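# Unclip a stand-up pouch and open it wide

## Task

Remove the spring clip from the zip-lock stand-up pouch and set it down on the table at a good distance from the pouch. Next, open the pouch so that its mouth remains close to fully open without help. When finished, the pouch must stand straight up with no tilt and its entire base flat on the table. Its zip must not be noticeably pressed down or drooping, and no loose item may be in contact with either the pouch or the clip.

## Robot and tools

Robot: two arms, left_arm and right_arm, each with a parallel two-finger gripper. Each arm stands on a tilted plate, and a shared metal frame behind them holds both plates. The plate and its half of the frame count as part of that arm when the controller checks for arms coming too close. Calibrated bases: left_arm at (+0.021, +0.298, +0.271) m, right_arm at (-0.005, -0.302, +0.271) m.

Scene frame: the origin is at table-top height, halfway between the arms' nominal bases. +z is up, +x points out over the table, and left_arm sits on the +y side. The arm names do not tell you which side of an image an arm appears on. Each gripper's fingers point along its own +z axis and close along its own y axis. end_effector_position is the point between the finger pads, roughly 1 cm behind the tips. Printed hand positions can be slightly wrong, more so at long reach. Friction and weight can leave a hand about 1 cm from its command in free air, and that alone does not mean it is touching something.

The row: every command to the arms is a row of 16 plain numbers covering both arms, even when only one arm moves. The first 8 are for left_arm: x, y, z, qw, qx, qy, qz, opening. The last 8 are the same for right_arm. x, y, z is an absolute target for end_effector_position, in metres, in the scene frame. qw, qx, qy, qz is an absolute target orientation, w first, in the same frame. Opening is also absolute, from -1 (closed) to +1 (fully open, 0.094 m).

To keep an orientation, resend the same quaternion you used before, not the drifted one from a result. To park an arm that touches nothing, resend at every call the exact pose it had in the last result before it stopped, with the opening you want. Commanding the measured pose can ease or end a press. To leave a gripper unchanged, resend its current command; 0 is a real command.

execute_actions(actions, cameras): actions is a list of actions. Each action is a table of up to 15 rows, and each row lasts one control step of 1/30 s. A table with fewer rows repeats its last row to fill 15 steps, so one action lasts 0.5 s. An empty list just reports the state and images. An action is refused for both arms if a target is more than 0.6 m from that gripper's current position along any of the gripper's axes. The whole call is refused if any action is malformed, or if the first action fails this check against the last reported state. At each step the controller limits the command to 100 mm and 20 degrees from the measured pose. One action may therefore fall short. After it, each arm heads to its "Hand target", so send the rest next time. cameras is a list of names; left out, null or ["all"] gives all cameras, [] gives none, and an unknown name voids the call.

move(target, speed, blend, opening_speed, blocking, cameras): target is one 16-number row, or a list of up to 15 rows differing only in poses, with no 0.6 m limit. Each gripper travels in a straight line from its Hand target and turns the short way. All paths finish together, take at least 0.5 s, and stop after 10 s even if unfinished. speed is the top speed in m/s, from 0.002 to 0.5 (default 0.25); turning is capped at twice that in rad/s. Give one number, or one per target. blend is a corner-rounding distance in m for a list (default 0 stops at each point). opening_speed, 0.2 or more per second on the -1 to +1 scale, ramps the fingers; otherwise the opening is sent at once. blocking=false returns after about 0.5 s while the move continues. Until the move ends, execute_actions is refused, so call wait or stop first. A new move replaces a running one. Paths do not avoid objects or the other arm. Faster moves lag, stray and hit harder, and a target set deeper past a contact presses harder. The "move:" line reports the ending: done (at rest within 10 mm and 2 degrees), off_target, moving, held or fault. Arms not named in it are done. limits=paced means a pose was clipped; limits=held means steps were withheld.

wait(seconds): 0 to 10; arms keep their last command and a running move continues. stop(): brakes a running move, which needs room if it was fast. zoom_image(camera, region): region is [x0, y0, x1, y1] in pixels of the camera's latest full image, at most 504x504, from the top-left corner. finished_scene(scene): call it once to be asked to check, then again in a later reply to end the scene for good.

Results show each hand's position and quaternion, and grip_measured on the opening scale; it reads up to about 1.6 mm wide when empty, and narrower under a squeeze. They also show Joint positions (the last number per arm is the opening in metres), Joint torques (noisy and offset; joints 1 to 3 wrap at ±28 N m), Hand target, and sometimes Tool commands. A "pose unreachable" line means the clearance check blocked that arm. Joint ranges in rad: waist -2.618 to 3.054, shoulder 0 to 3.142, elbow 0 to 3.142 (straight at 2.901), wrist pitch ±1.571, wrist yaw ±1.571, wrist roll ±2.094.

Cameras are cam_head_left, cam_head_right, cam_high, cam_left_wrist and cam_right_wrist, all 896x504.

Gripping: the pads press about 50 to 62 N each. To release, command well above grip_measured. Soft items crush more the lower you command.

Avoid: drops, letting go of moving parts, slams, hard hits or shoves, and anything leaving the table. The clearance check does not stop grippers or wrist cameras from colliding with each other, and a hard hit between the arms can fail the task. Brief tugs on held parts or pushes on loose items may happen. Holding loads, stretching an arm out, or pushing toward an unreachable pose heats the motors. A MOTOR HOT line appears at 75 °C. At 90 °C, OVER-TEMPERATURE FAULT folds that arm away for good, and at 100 °C it goes limp.

Each tool is called after "Request:" by a JSON object that holds its "fn" and its "kwargs", one argument or row to a line.

## Session

Request:
{"fn": "execute_actions", "kwargs": {
  "actions": []
}}

Scene clock: 0.00 s.
left_arm: end_effector_position=(+0.5415, +0.5616, +0.2214) grip_measured=+1.000 end_effector_quat_wxyz=(+0.732, +0.140, +0.664, +0.060) | right_arm: end_effector_position=(+0.3431, -0.5173, +0.3181) grip_measured=+1.000 end_effector_quat_wxyz=(+0.407, -0.101, +0.812, +0.406)
Joint positions: left_arm=[0.748 2.824 1.472 1.529 0.824 0.277 0.094] | right_arm=[-0.89 2.358 1.767 -1.491 -1.099 -1.588 0.094]
Joint velocities: left_arm=[0.002 -0.007 0.002 0.022 0.051 -0.051 0] | right_arm=[-0.012 -0.012 -0.002 0.051 -0.051 0.022 0]
Joint torques (N m): no reading
Motor temperatures (°C): left_arm=[28 36 37 40 27 26 31] | right_arm=[27 38 40 40 26 27 25]
Heat: left arm: 40 °C; right arm: 40 °C.
Hand target: left_arm +0.5435, +0.5623, +0.2264; +0.734, +0.142, +0.661, +0.062 | right_arm +0.3461, -0.5192, +0.3236; +0.417, -0.104, +0.809, +0.401
Tool commands: left_gripper/opening=+1.0 right_gripper/opening=+1.0

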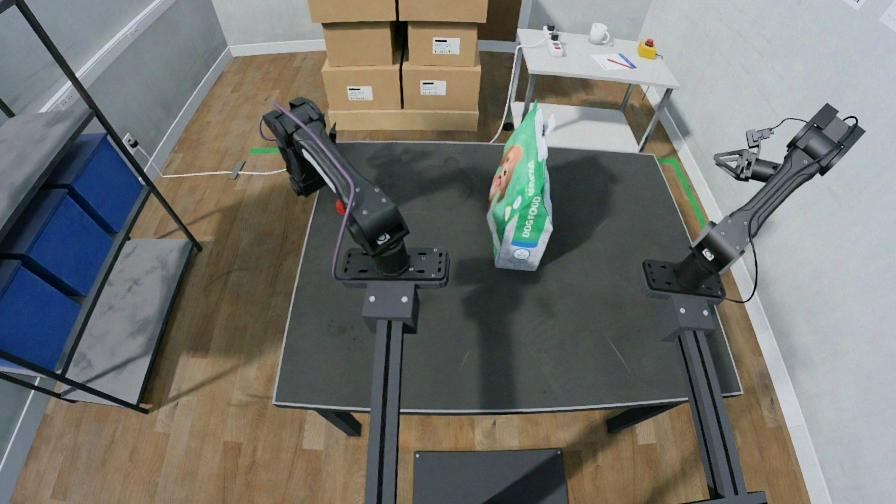

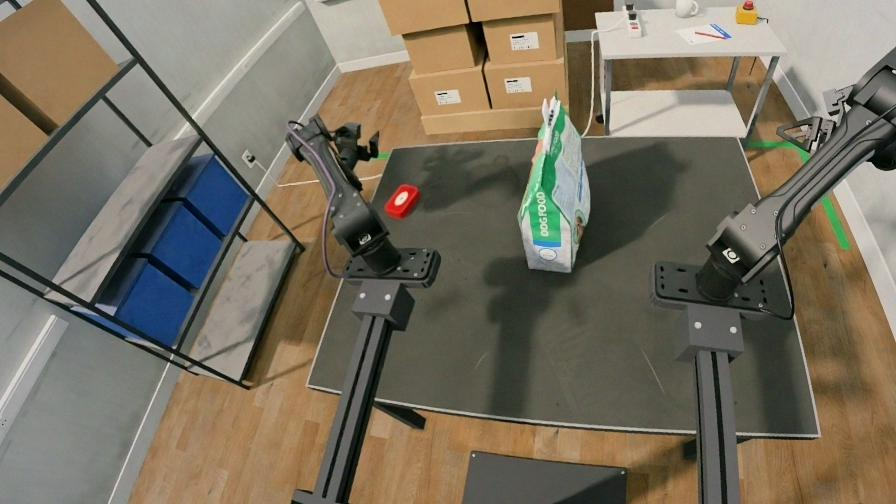

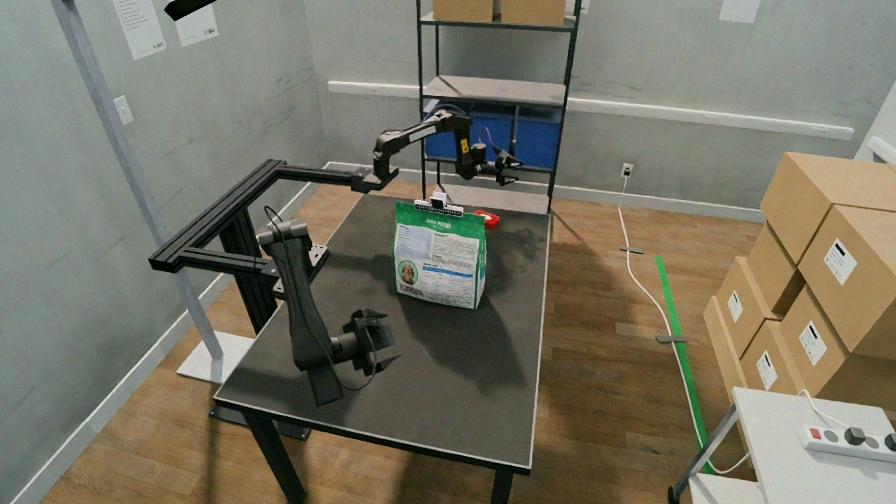

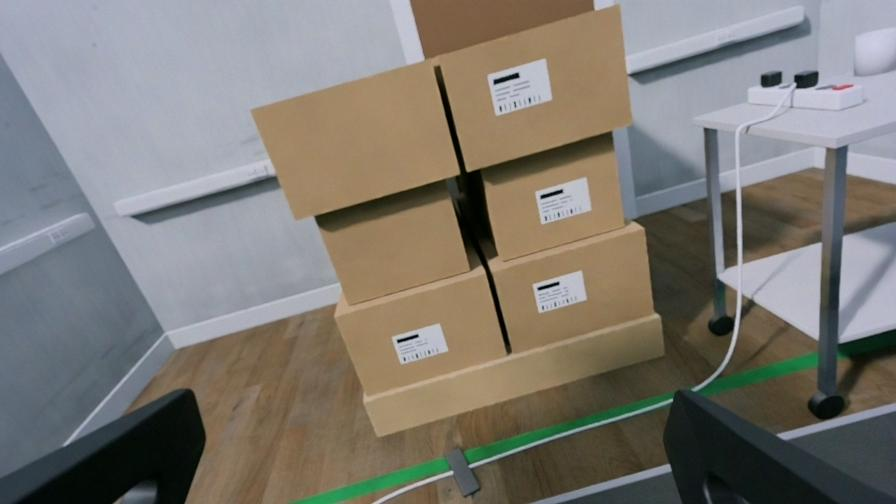

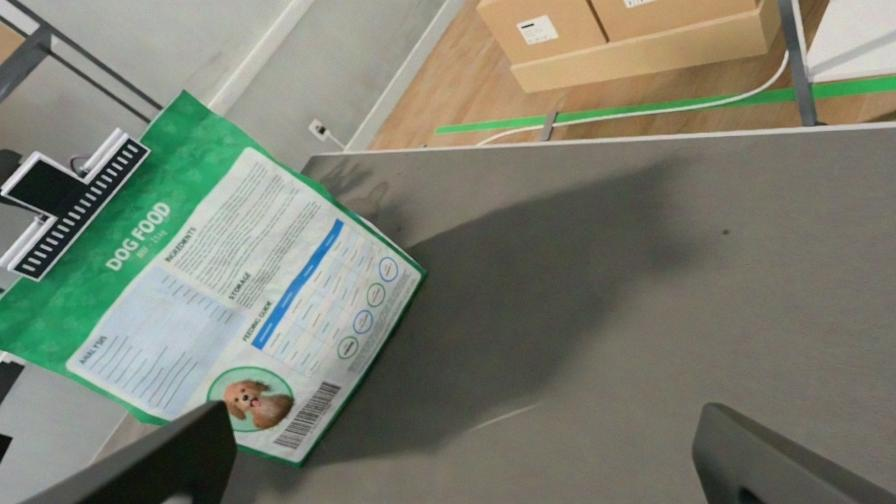

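Request:
{"fn": "zoom_image", "kwargs": {
  "camera": "cam_high",
  "region": [370, 170, 520, 320]
}}

Request:
{"fn": "zoom_image", "kwargs": {
  "camera": "cam_head_left",
  "region": [430, 90, 630, 290]
}}

Request:
{"fn": "zoom_image", "kwargs": {
  "camera": "cam_head_right",
  "region": [460, 90, 660, 290]
}}

Request:
{"fn": "zoom_image", "kwargs": {
  "camera": "cam_right_wrist",
  "region": [0, 0, 504, 504]
}}

Scaled by 3.360 from the camera's 896x504 image, which has a finer 1280x720 frame.

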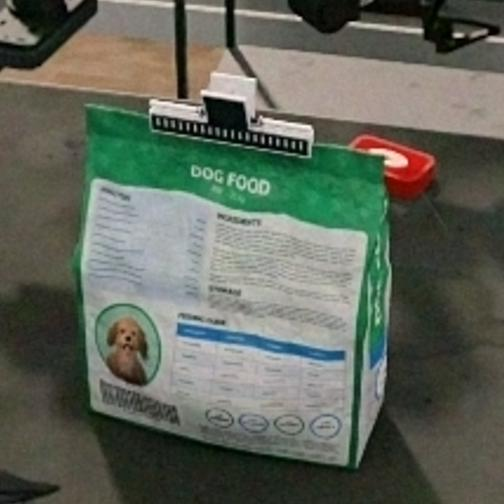

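Scaled by 2.520 from the camera's 896x504 image, which has a finer 1280x720 frame.

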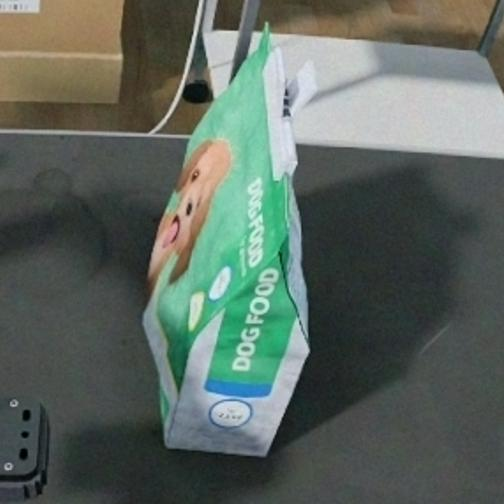

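Scaled by 2.520 from the camera's 896x504 image, which has a finer 1280x720 frame.

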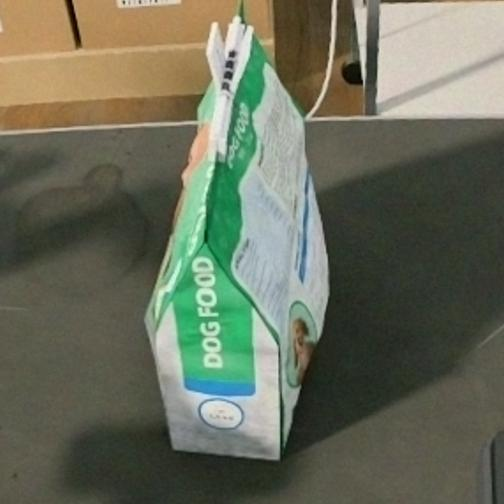

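Scaled by 1.000.

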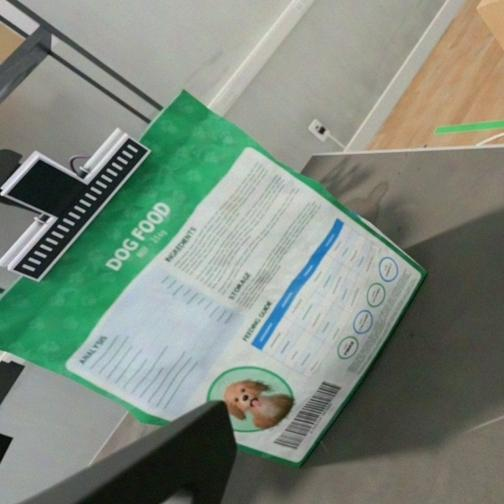

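Request:
{"fn": "move", "kwargs": {
  "target": [
    [0.5435,0.5623,0.2264,0.734,0.142,0.661,0.062,1,0.33,-0.42,0.48,0,0,1,0,1],
    [0.5435,0.5623,0.2264,0.734,0.142,0.661,0.062,1,0.32,-0.12,0.53,0,0,1,0,1]
  ],
  "blend": 0.03
}}

Scene clock: 7.37 s.
left_arm: end_effector_position=(+0.5415, +0.5616, +0.2214) grip_measured=+1.000 end_effector_quat_wxyz=(+0.732, +0.140, +0.664, +0.060) | right_arm: end_effector_position=(+0.3094, -0.1196, +0.5281) grip_measured=+1.000 end_effector_quat_wxyz=(+0.107, -0.004, +0.991, +0.075)
Joint positions: left_arm=[0.748 2.824 1.472 1.529 0.824 0.277 0.094] | right_arm=[0.728 1.836 2.067 -1.575 0.128 0.629 0.094]
Joint velocities: left_arm=[-0.012 0.007 0.002 -0.051 -0.037 -0.022 0] | right_arm=[0.007 -0.007 0.017 0.022 -0.007 -0.095 0]
Joint torques (N m): left_arm=[-0.79 -13.64 3.64 2.01 0 0] | right_arm=[0.54 -8.43 8.09 0.75 0.04 0.07]
Motor temperatures (°C): left_arm=[28 40 37 41 27 26 31] | right_arm=[27 41 41 39 26 26 25]
Heat: left arm: 41 °C; right arm: 41 °C.
Hand target: left_arm +0.5435, +0.5623, +0.2264; +0.734, +0.142, +0.661, +0.062 | right_arm +0.3129, -0.1203, +0.5306; +0.111, +0.001, +0.991, +0.075
Off the commanded pose: left_arm 0.005 m, 1 deg | right_arm 0.011 m, 15 deg.
joint sent to its limit (right arm) — joint 4 (wrist pitch), lower limit. The joint targets are off in position and orientation.
move: off_target (right_arm)

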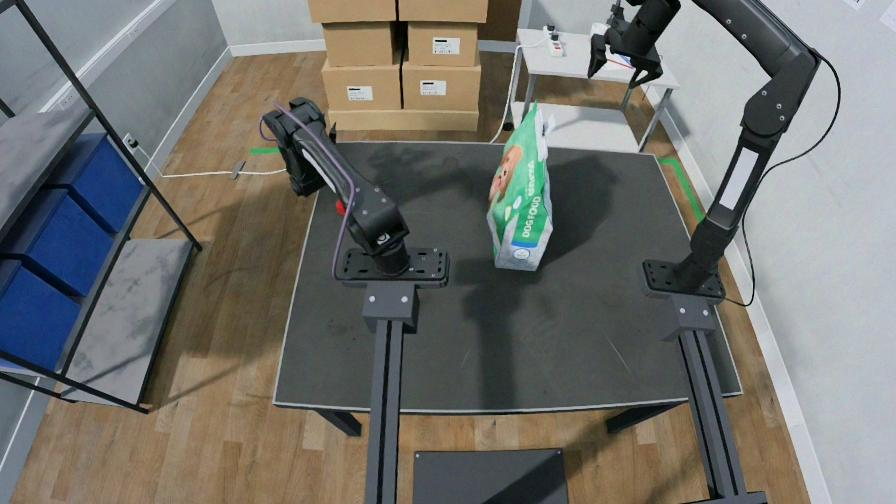

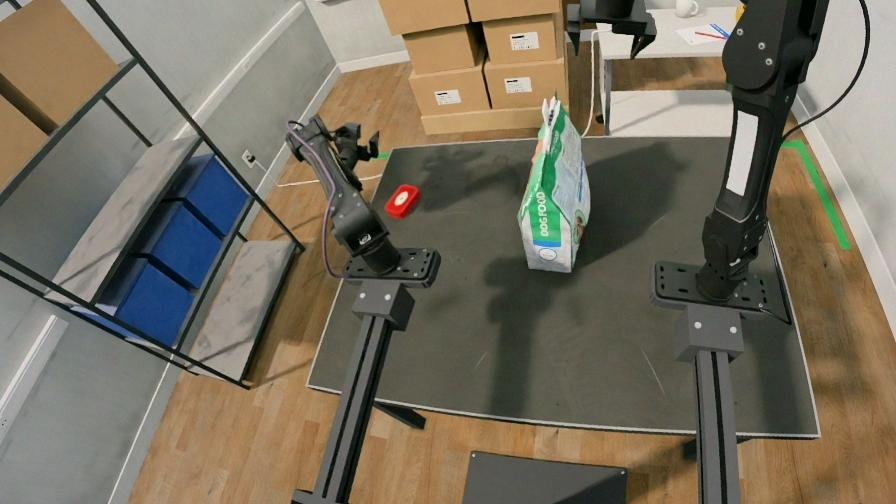

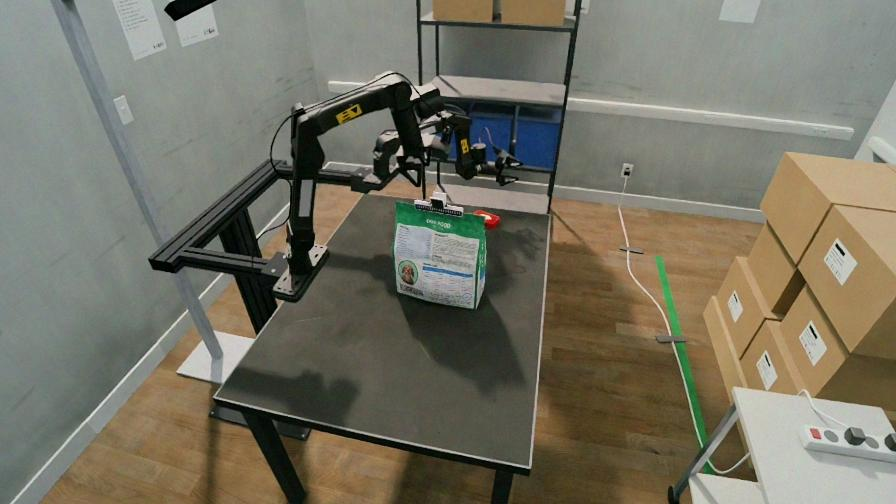

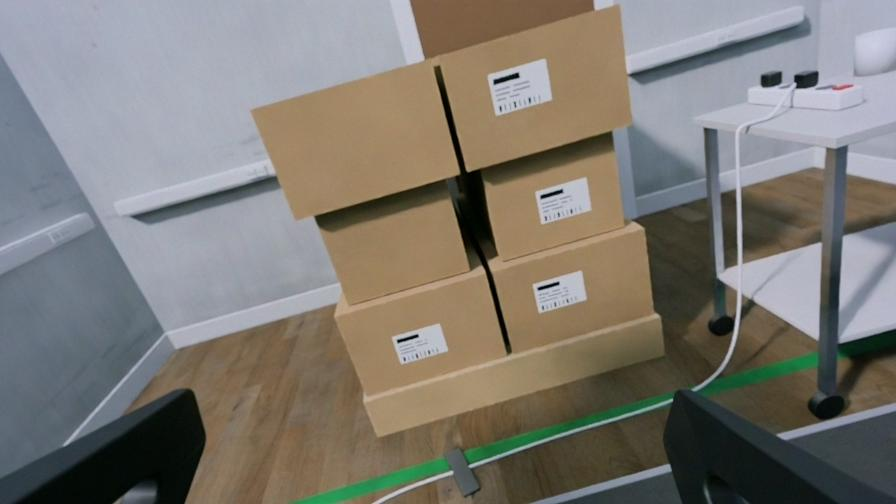

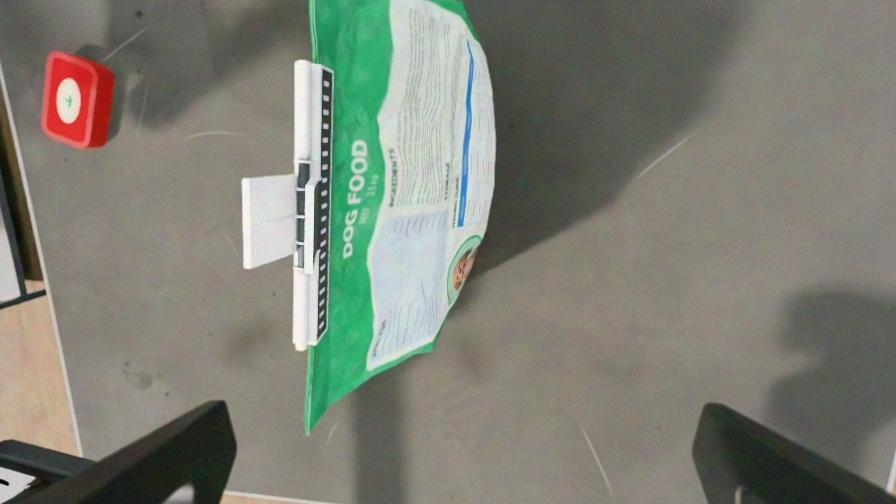

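Request:
{"fn": "zoom_image", "kwargs": {
  "camera": "cam_right_wrist",
  "region": [220, 40, 400, 220]
}}

Request:
{"fn": "zoom_image", "kwargs": {
  "camera": "cam_right_wrist",
  "region": [220, 190, 400, 370]
}}

Request:
{"fn": "zoom_image", "kwargs": {
  "camera": "cam_head_right",
  "region": [530, 85, 590, 145]
}}

Request:
{"fn": "zoom_image", "kwargs": {
  "camera": "cam_head_left",
  "region": [510, 90, 580, 160]
}}

Request:
{"fn": "zoom_image", "kwargs": {
  "camera": "cam_high",
  "region": [390, 170, 490, 240]
}}

Scaled by 2.800 from the camera's 896x504 image, which has a finer 1280x720 frame.

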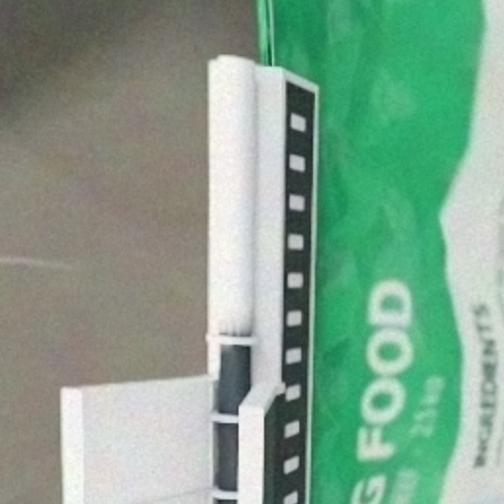

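Scaled by 2.800 from the camera's 896x504 image, which has a finer 1280x720 frame.

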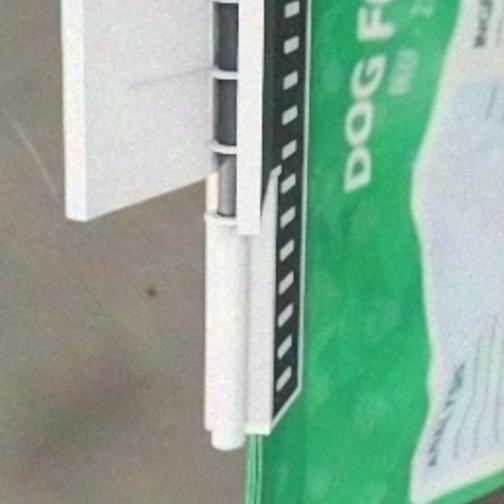

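Scaled by 8.400 from the camera's 896x504 image, which has a finer 1280x720 frame.

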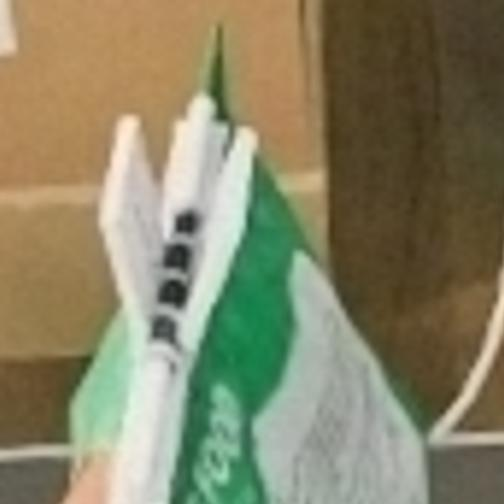

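Scaled by 7.200 from the camera's 896x504 image, which has a finer 1280x720 frame.

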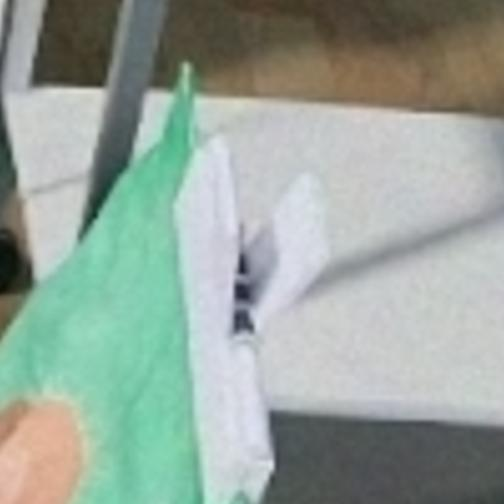

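Scaled by 5.040 from the camera's 896x504 image, which has a finer 1280x720 frame.

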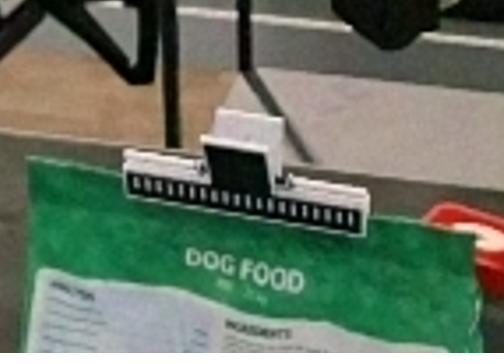

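Request:
{"fn": "move", "kwargs": {
  "target": [0.5435,0.5623,0.2264,0.734,0.142,0.661,0.062,1,0.333,-0.01,0.49,0,0,1,0,1],
  "cameras": ["cam_right_wrist","cam_high"]
}}

Request:
{"fn": "zoom_image", "kwargs": {
  "camera": "cam_right_wrist",
  "region": [300, 0, 600, 300]
}}

Request:
{"fn": "zoom_image", "kwargs": {
  "camera": "cam_high",
  "region": [370, 110, 520, 260]
}}

Scene clock: 9.67 s.
left_arm: end_effector_position=(+0.5415, +0.5616, +0.2214) grip_measured=+1.000 end_effector_quat_wxyz=(+0.732, +0.140, +0.664, +0.060) | right_arm: end_effector_position=(+0.3308, -0.0130, +0.4879) grip_measured=+1.000 end_effector_quat_wxyz=(+0.091, -0.002, +0.992, +0.082)
Joint positions: left_arm=[0.748 2.824 1.472 1.529 0.824 0.277 0.094] | right_arm=[0.872 2.204 2.401 -1.575 0.127 0.782 0.094]
Joint velocities: left_arm=[0.007 -0.007 -0.022 0.007 0.022 0.007 0] | right_arm=[-0.012 0.007 -0.017 -0.037 0.022 0.051 0]
Joint torques (N m): left_arm=[-0.76 -13.63 3.64 2.01 -0.01 -0.01] | right_arm=[1.25 -11.75 8.05 0.72 -0.07 0.07]
Motor temperatures (°C): left_arm=[28 41 37 41 27 26 31] | right_arm=[27 42 41 39 26 26 24]
Heat: left arm: 41 °C; right arm: 42 °C.
Hand target: left_arm +0.5435, +0.5623, +0.2264; +0.734, +0.142, +0.661, +0.062 | right_arm +0.3309, -0.0099, +0.4891; +0.091, -0.001, +0.992, +0.087
Off the commanded pose: left_arm 0.005 m, 1 deg | right_arm 0.004 m, 14 deg.
joint sent to its limit (right arm) — joint 4 (wrist pitch), lower limit. The joint targets are off in orientation, not in position.
move: off_target (right_arm)
Images, in order (width x height): cam_high 896x504, cam_right_wrist 896x504.

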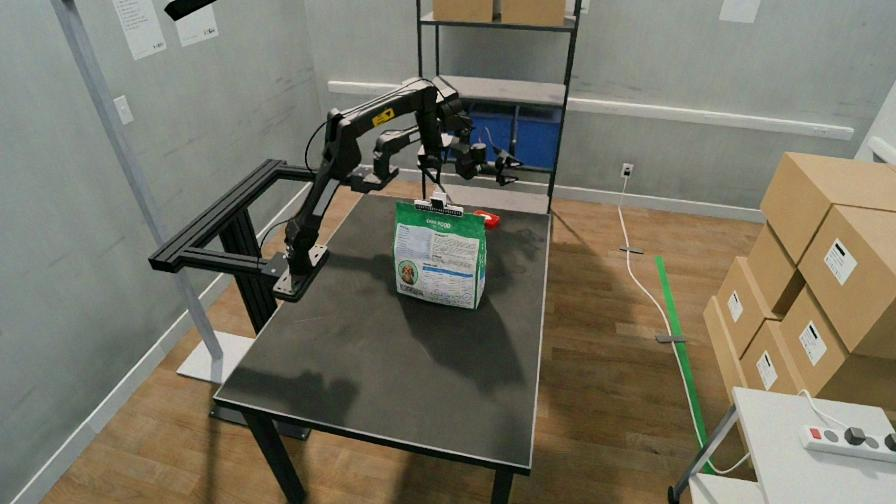

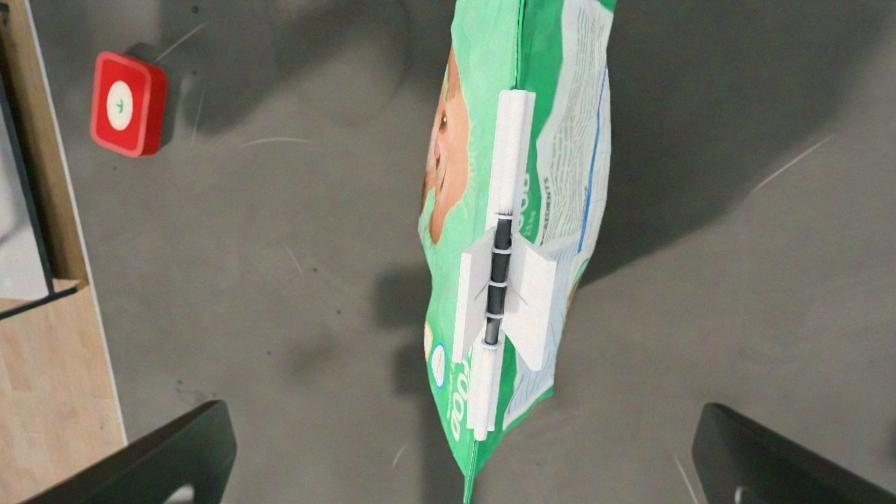

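Scaled by 1.680 from the camera's 896x504 image, which has a finer 1280x720 frame.

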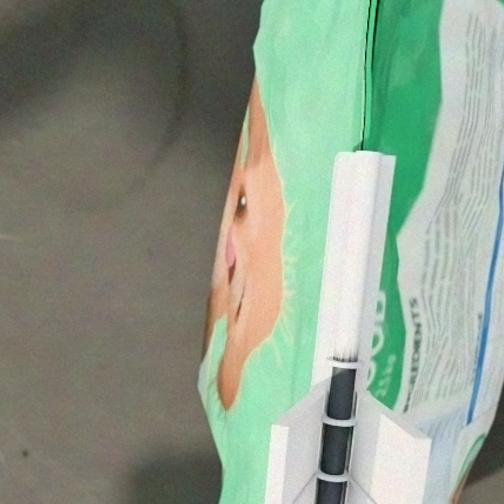

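Scaled by 3.360 from the camera's 896x504 image, which has a finer 1280x720 frame.

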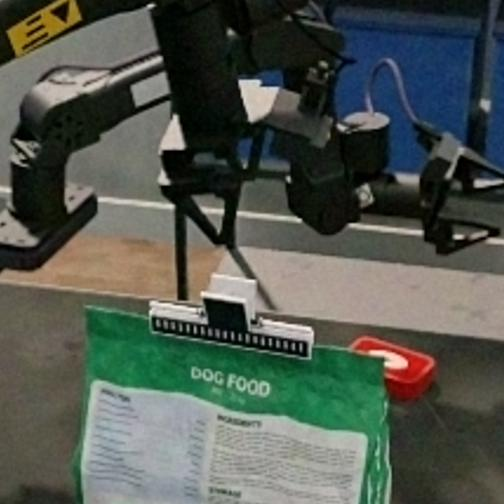

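Request:
{"fn": "move", "kwargs": {
  "target": [0.5435,0.5623,0.2264,0.734,0.142,0.661,0.062,1,0.33,-0.017,0.43,0,0.026,0.9997,0,1],
  "cameras": ["cam_right_wrist","cam_high","cam_head_right"],
  "speed": 0.12
}}

Request:
{"fn": "zoom_image", "kwargs": {
  "camera": "cam_high",
  "region": [390, 130, 490, 230]
}}

Request:
{"fn": "zoom_image", "kwargs": {
  "camera": "cam_head_right",
  "region": [500, 20, 620, 140]
}}

Scene clock: 12.00 s.
left_arm: end_effector_position=(+0.5415, +0.5616, +0.2214) grip_measured=+1.000 end_effector_quat_wxyz=(+0.732, +0.140, +0.664, +0.060) | right_arm: end_effector_position=(+0.3314, -0.0163, +0.4403) grip_measured=+1.000 end_effector_quat_wxyz=(+0.043, +0.022, +0.998, +0.039)
Joint positions: left_arm=[0.748 2.824 1.472 1.529 0.824 0.277 0.094] | right_arm=[0.852 2.28 2.348 -1.575 0.122 0.826 0.094]
Joint velocities: left_arm=[-0.007 0.002 0.002 -0.037 -0.037 0.037 0] | right_arm=[-0.012 0.007 0.007 0.022 -0.066 0.007 0]
Joint torques (N m): left_arm=[-0.76 -13.61 3.64 2.01 0 -0.01] | right_arm=[0.83 -11.82 5.6 0.42 -0.07 0.07]
Motor temperatures (°C): left_arm=[28 42 37 41 27 26 31] | right_arm=[27 43 41 39 26 26 24]
Heat: left arm: 42 °C; right arm: 43 °C.
Hand target: left_arm +0.5435, +0.5623, +0.2264; +0.734, +0.142, +0.661, +0.062 | right_arm +0.3299, -0.0171, +0.4299; +0.030, +0.025, +0.999, +0.030
Off the commanded pose: left_arm 0.005 m, 1 deg | right_arm 0.010 m, 7 deg.
joint sent to its limit (right arm) — joint 4 (wrist pitch), lower limit. The joint targets are off in orientation, not in position.
move: off_target (right_arm)
Images, in order (width x height): cam_head_right 896x504, cam_high 896x504, cam_right_wrist 896x504.

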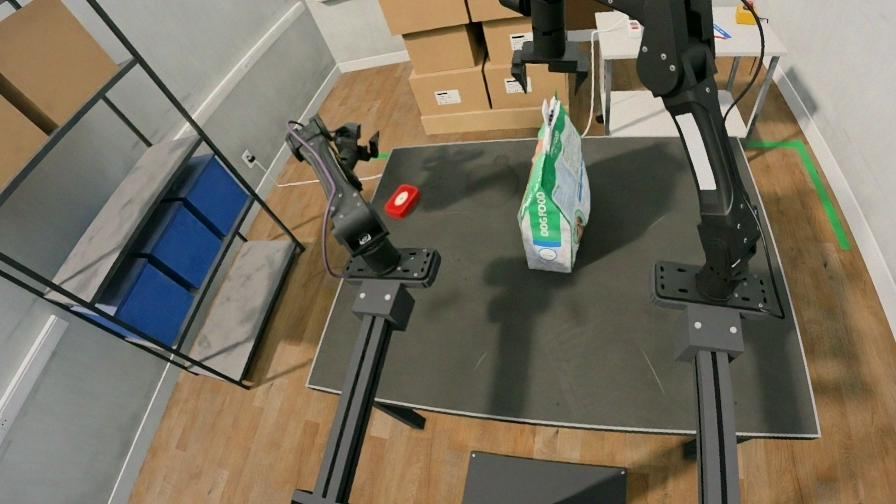

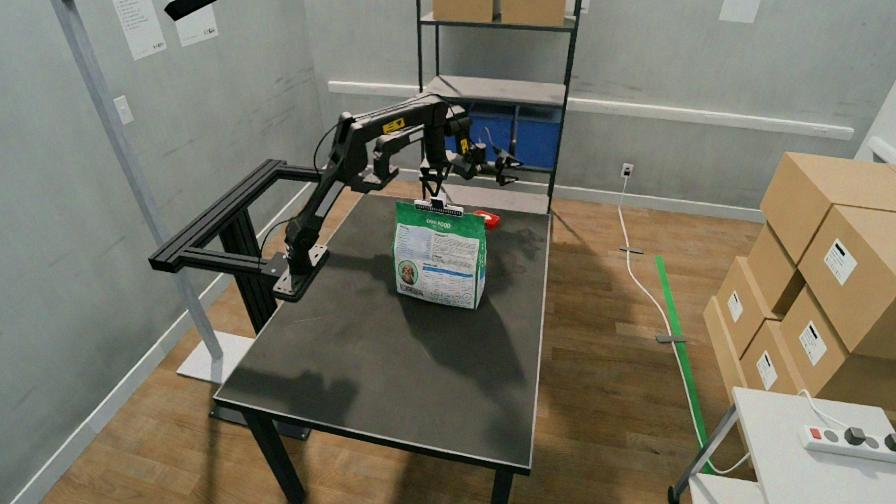

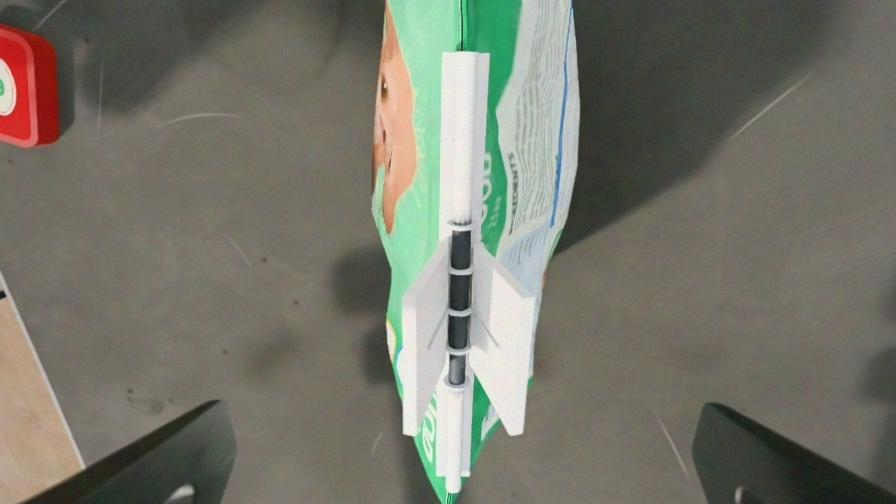

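Scaled by 5.040 from the camera's 896x504 image, which has a finer 1280x720 frame.

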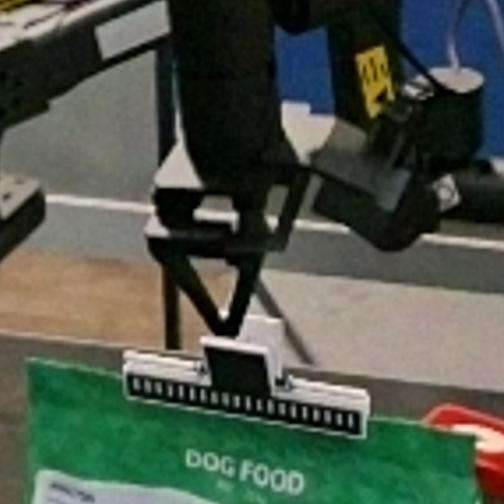

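Scaled by 4.200 from the camera's 896x504 image, which has a finer 1280x720 frame.

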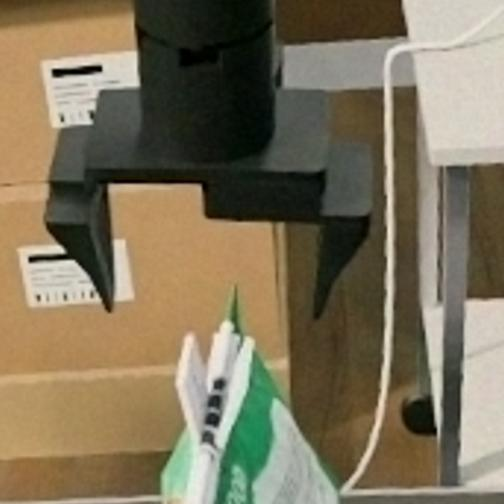

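Request:
{"fn": "move", "kwargs": {
  "target": [0.5435,0.5623,0.2264,0.734,0.142,0.661,0.062,1,0.33,-0.017,0.38,0,0.026,0.9997,0,1],
  "cameras": ["cam_right_wrist","cam_high","cam_head_right"],
  "speed": 0.08
}}

Request:
{"fn": "zoom_image", "kwargs": {
  "camera": "cam_high",
  "region": [390, 150, 490, 250]
}}

Request:
{"fn": "zoom_image", "kwargs": {
  "camera": "cam_head_right",
  "region": [500, 40, 620, 160]
}}

Scene clock: 13.97 s.
left_arm: end_effector_position=(+0.5415, +0.5616, +0.2214) grip_measured=+1.000 end_effector_quat_wxyz=(+0.732, +0.140, +0.664, +0.060) | right_arm: end_effector_position=(+0.3298, -0.0178, +0.3896) grip_measured=+1.000 end_effector_quat_wxyz=(+0.008, +0.023, +1.000, +0.003)
Joint positions: left_arm=[0.748 2.824 1.472 1.529 0.824 0.277 0.094] | right_arm=[0.839 2.334 2.239 -1.511 0.12 0.827 0.094]
Joint velocities: left_arm=[0.017 0.002 -0.012 -0.081 0.007 0.022 0] | right_arm=[0.002 -0.017 -0.027 -0.007 -0.037 -0.051 0]
Joint torques (N m): left_arm=[-0.75 -13.63 3.69 2.01 0 -0.01] | right_arm=[0.84 -12.4 5.86 0.35 -0.08 0.04]
Motor temperatures (°C): left_arm=[28 43 37 41 27 26 31] | right_arm=[27 43 41 39 26 26 24]
Heat: left arm: 43 °C; right arm: 43 °C.
Hand target: left_arm +0.5435, +0.5623, +0.2264; +0.734, +0.142, +0.661, +0.062 | right_arm +0.3301, -0.0170, +0.3800; +0.000, +0.026, +1.000, +0.000
Off the commanded pose: left_arm 0.005 m, 1 deg | right_arm 0.010 m, 1 deg.
move: done
Images, in order (width x height): cam_head_right 896x504, cam_high 896x504, cam_right_wrist 896x504.

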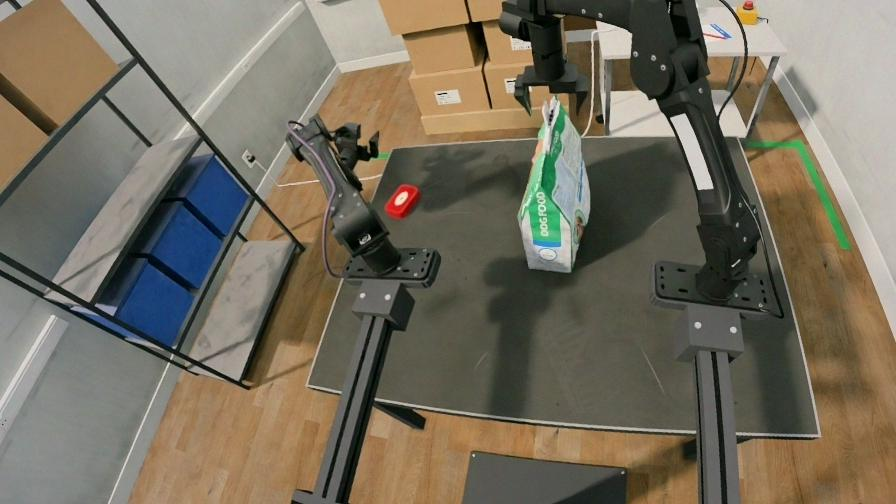

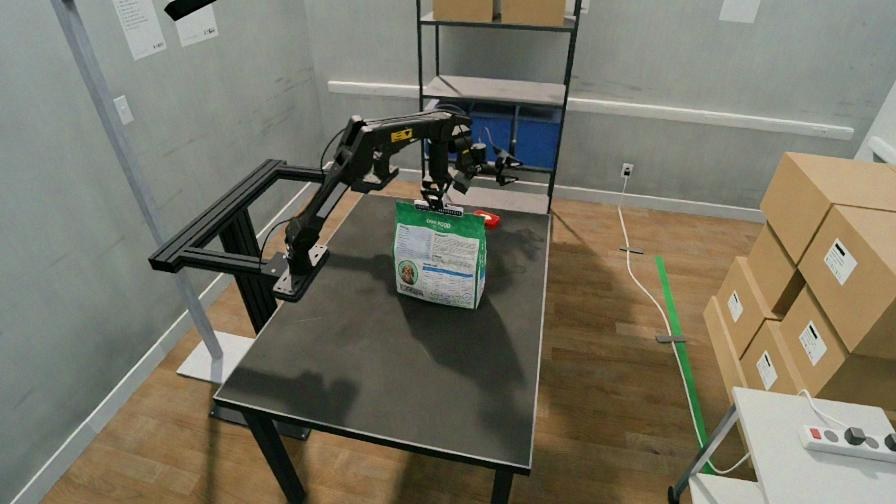

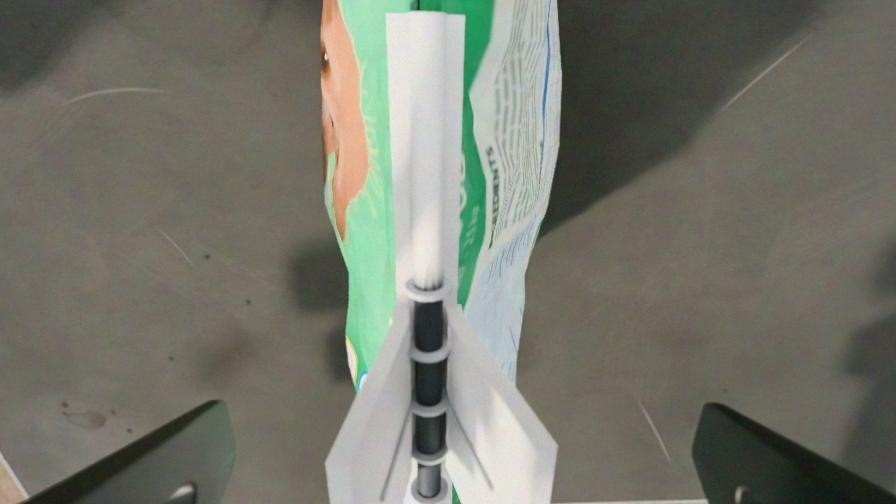

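Scaled by 5.040 from the camera's 896x504 image, which has a finer 1280x720 frame.

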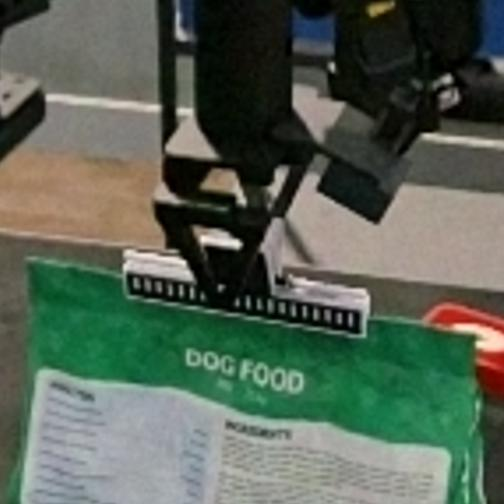

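Scaled by 4.200 from the camera's 896x504 image, which has a finer 1280x720 frame.

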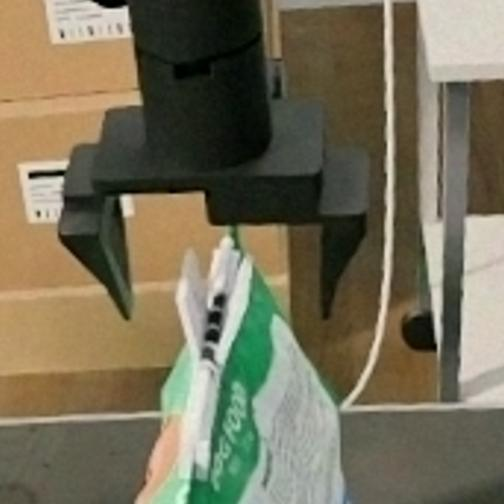

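Request:
{"fn": "move", "kwargs": {
  "target": [0.5435,0.5623,0.2264,0.734,0.142,0.661,0.062,1,0.32,-0.012,0.372,0,0.026,0.9997,0,1],
  "cameras": [],
  "speed": 0.08
}}

Request:
{"fn": "move", "kwargs": {
  "target": [0.5435,0.5623,0.2264,0.734,0.142,0.661,0.062,1,0.32,-0.012,0.372,0,0.026,0.9997,0,-0.2],
  "cameras": ["cam_right_wrist","cam_high","cam_head_right"],
  "opening_speed": 0.8
}}

Request:
{"fn": "zoom_image", "kwargs": {
  "camera": "cam_high",
  "region": [390, 150, 490, 250]
}}

Request:
{"fn": "zoom_image", "kwargs": {
  "camera": "cam_head_right",
  "region": [500, 40, 620, 160]
}}

Scene clock: 15.93 s.
left_arm: end_effector_position=(+0.5415, +0.5616, +0.2214) grip_measured=+1.000 end_effector_quat_wxyz=(+0.732, +0.140, +0.664, +0.060) | right_arm: end_effector_position=(+0.3232, -0.0159, +0.3700) grip_measured=+1.000 end_effector_quat_wxyz=(-0.001, +0.027, +1.000, -0.005)
Joint positions: left_arm=[0.748 2.824 1.472 1.529 0.824 0.277 0.094] | right_arm=[0.846 2.334 2.158 -1.457 0.118 0.845 0.094]
Joint velocities: left_arm=[0.002 0.002 -0.002 -0.007 -0.037 0.037 0] | right_arm=[-0.002 -0.007 0.017 0.007 -0.066 -0.022 0]
Joint torques (N m): left_arm=[-0.75 -13.61 3.66 2.01 -0.01 -0.01] | right_arm=[1.91 -14.74 5.61 0.26 -0.08 0.08]
Motor temperatures (°C): left_arm=[28 43 37 42 27 26 31] | right_arm=[27 44 41 39 26 26 24]
Heat: left arm: 43 °C; right arm: 44 °C.
Hand target: left_arm +0.5435, +0.5623, +0.2264; +0.734, +0.142, +0.661, +0.062 | right_arm +0.3201, -0.0121, +0.3720; +0.000, +0.026, +1.000, +0.000
Off the commanded pose: left_arm 0.005 m, 1 deg | right_arm 0.005 m, 1 deg.
move: done
No camera images: "cameras" was empty.

Scene clock: 17.67 s.
left_arm: end_effector_position=(+0.5415, +0.5616, +0.2214) grip_measured=+1.000 end_effector_quat_wxyz=(+0.732, +0.140, +0.664, +0.060) | right_arm: end_effector_position=(+0.3234, -0.0157, +0.3700) grip_measured=-0.198 end_effector_quat_wxyz=(-0.001, +0.028, +1.000, -0.005)
Joint positions: left_arm=[0.748 2.824 1.472 1.529 0.824 0.277 0.094] | right_arm=[0.846 2.334 2.158 -1.456 0.118 0.846 0.038]
Joint velocities: left_arm=[-0.012 -0.002 -0.017 -0.037 0.037 0.037 0] | right_arm=[-0.017 -0.002 0.002 -0.066 -0.051 -0.11 0.001]
Joint torques (N m): left_arm=[-0.75 -13.64 3.66 2 -0.01 0] | right_arm=[1.89 -14.79 5.56 0.28 -0.07 0.08]
Motor temperatures (°C): left_arm=[28 44 37 42 27 26 31] | right_arm=[27 45 41 39 26 26 24]
Heat: left arm: 44 °C; right arm: 45 °C.
Hand target: left_arm +0.5435, +0.5623, +0.2264; +0.734, +0.142, +0.661, +0.062 | right_arm +0.3199, -0.0121, +0.3720; +0.000, +0.026, +1.000, +0.000
Off the commanded pose: left_arm 0.005 m, 1 deg | right_arm 0.005 m, 1 deg.
move: done
Images, in order (width x height): cam_head_right 896x504, cam_high 896x504, cam_right_wrist 896x504.

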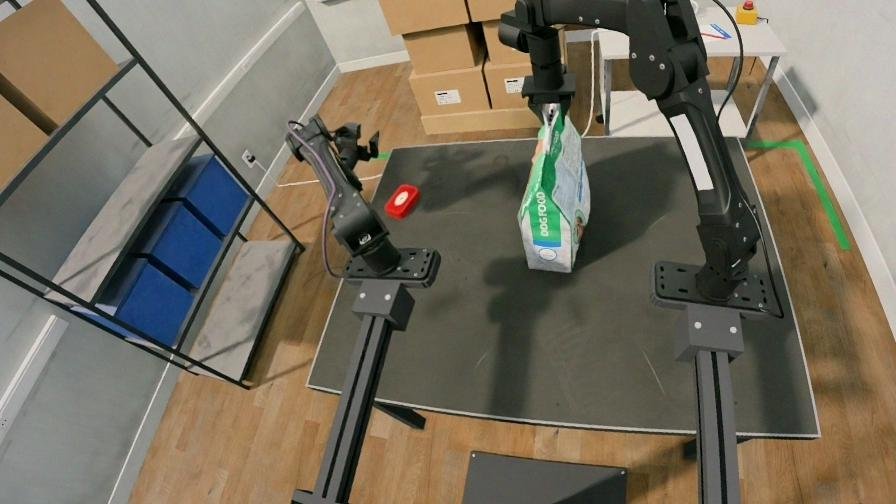

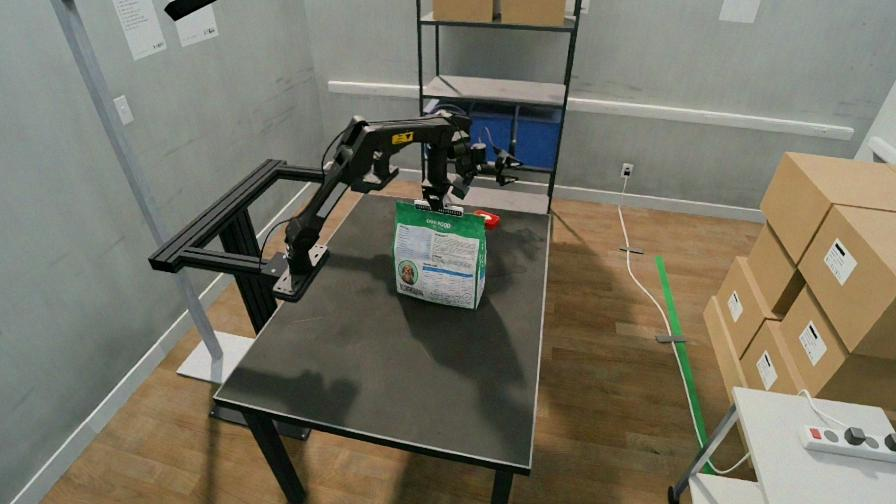

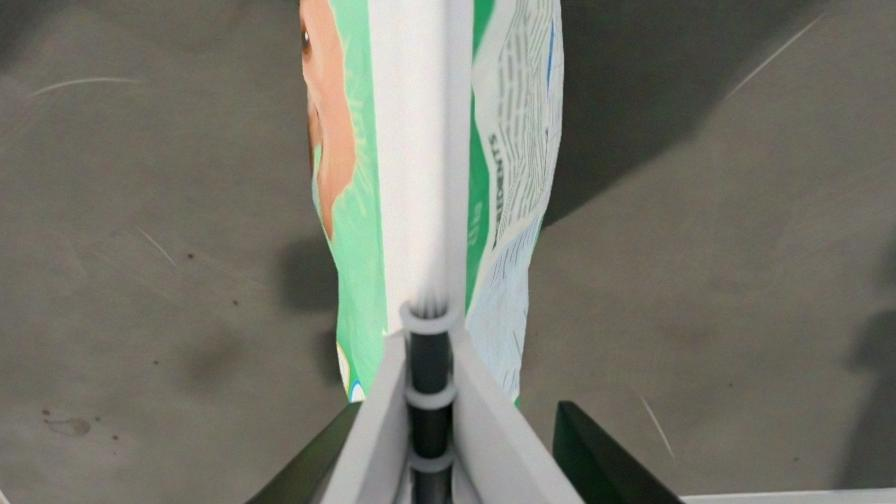

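Scaled by 5.040 from the camera's 896x504 image, which has a finer 1280x720 frame.

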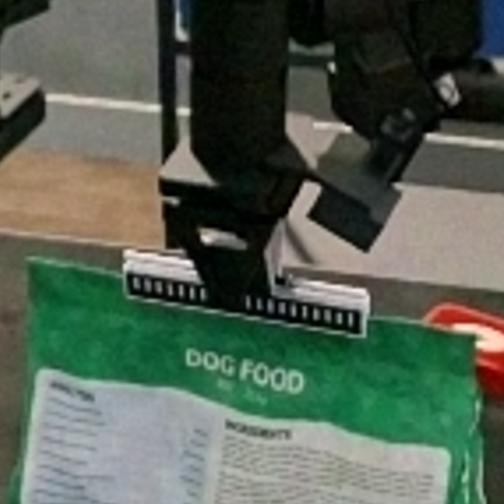

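Scaled by 4.200 from the camera's 896x504 image, which has a finer 1280x720 frame.

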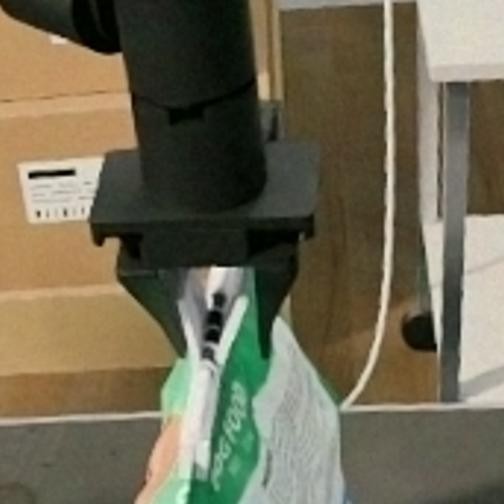

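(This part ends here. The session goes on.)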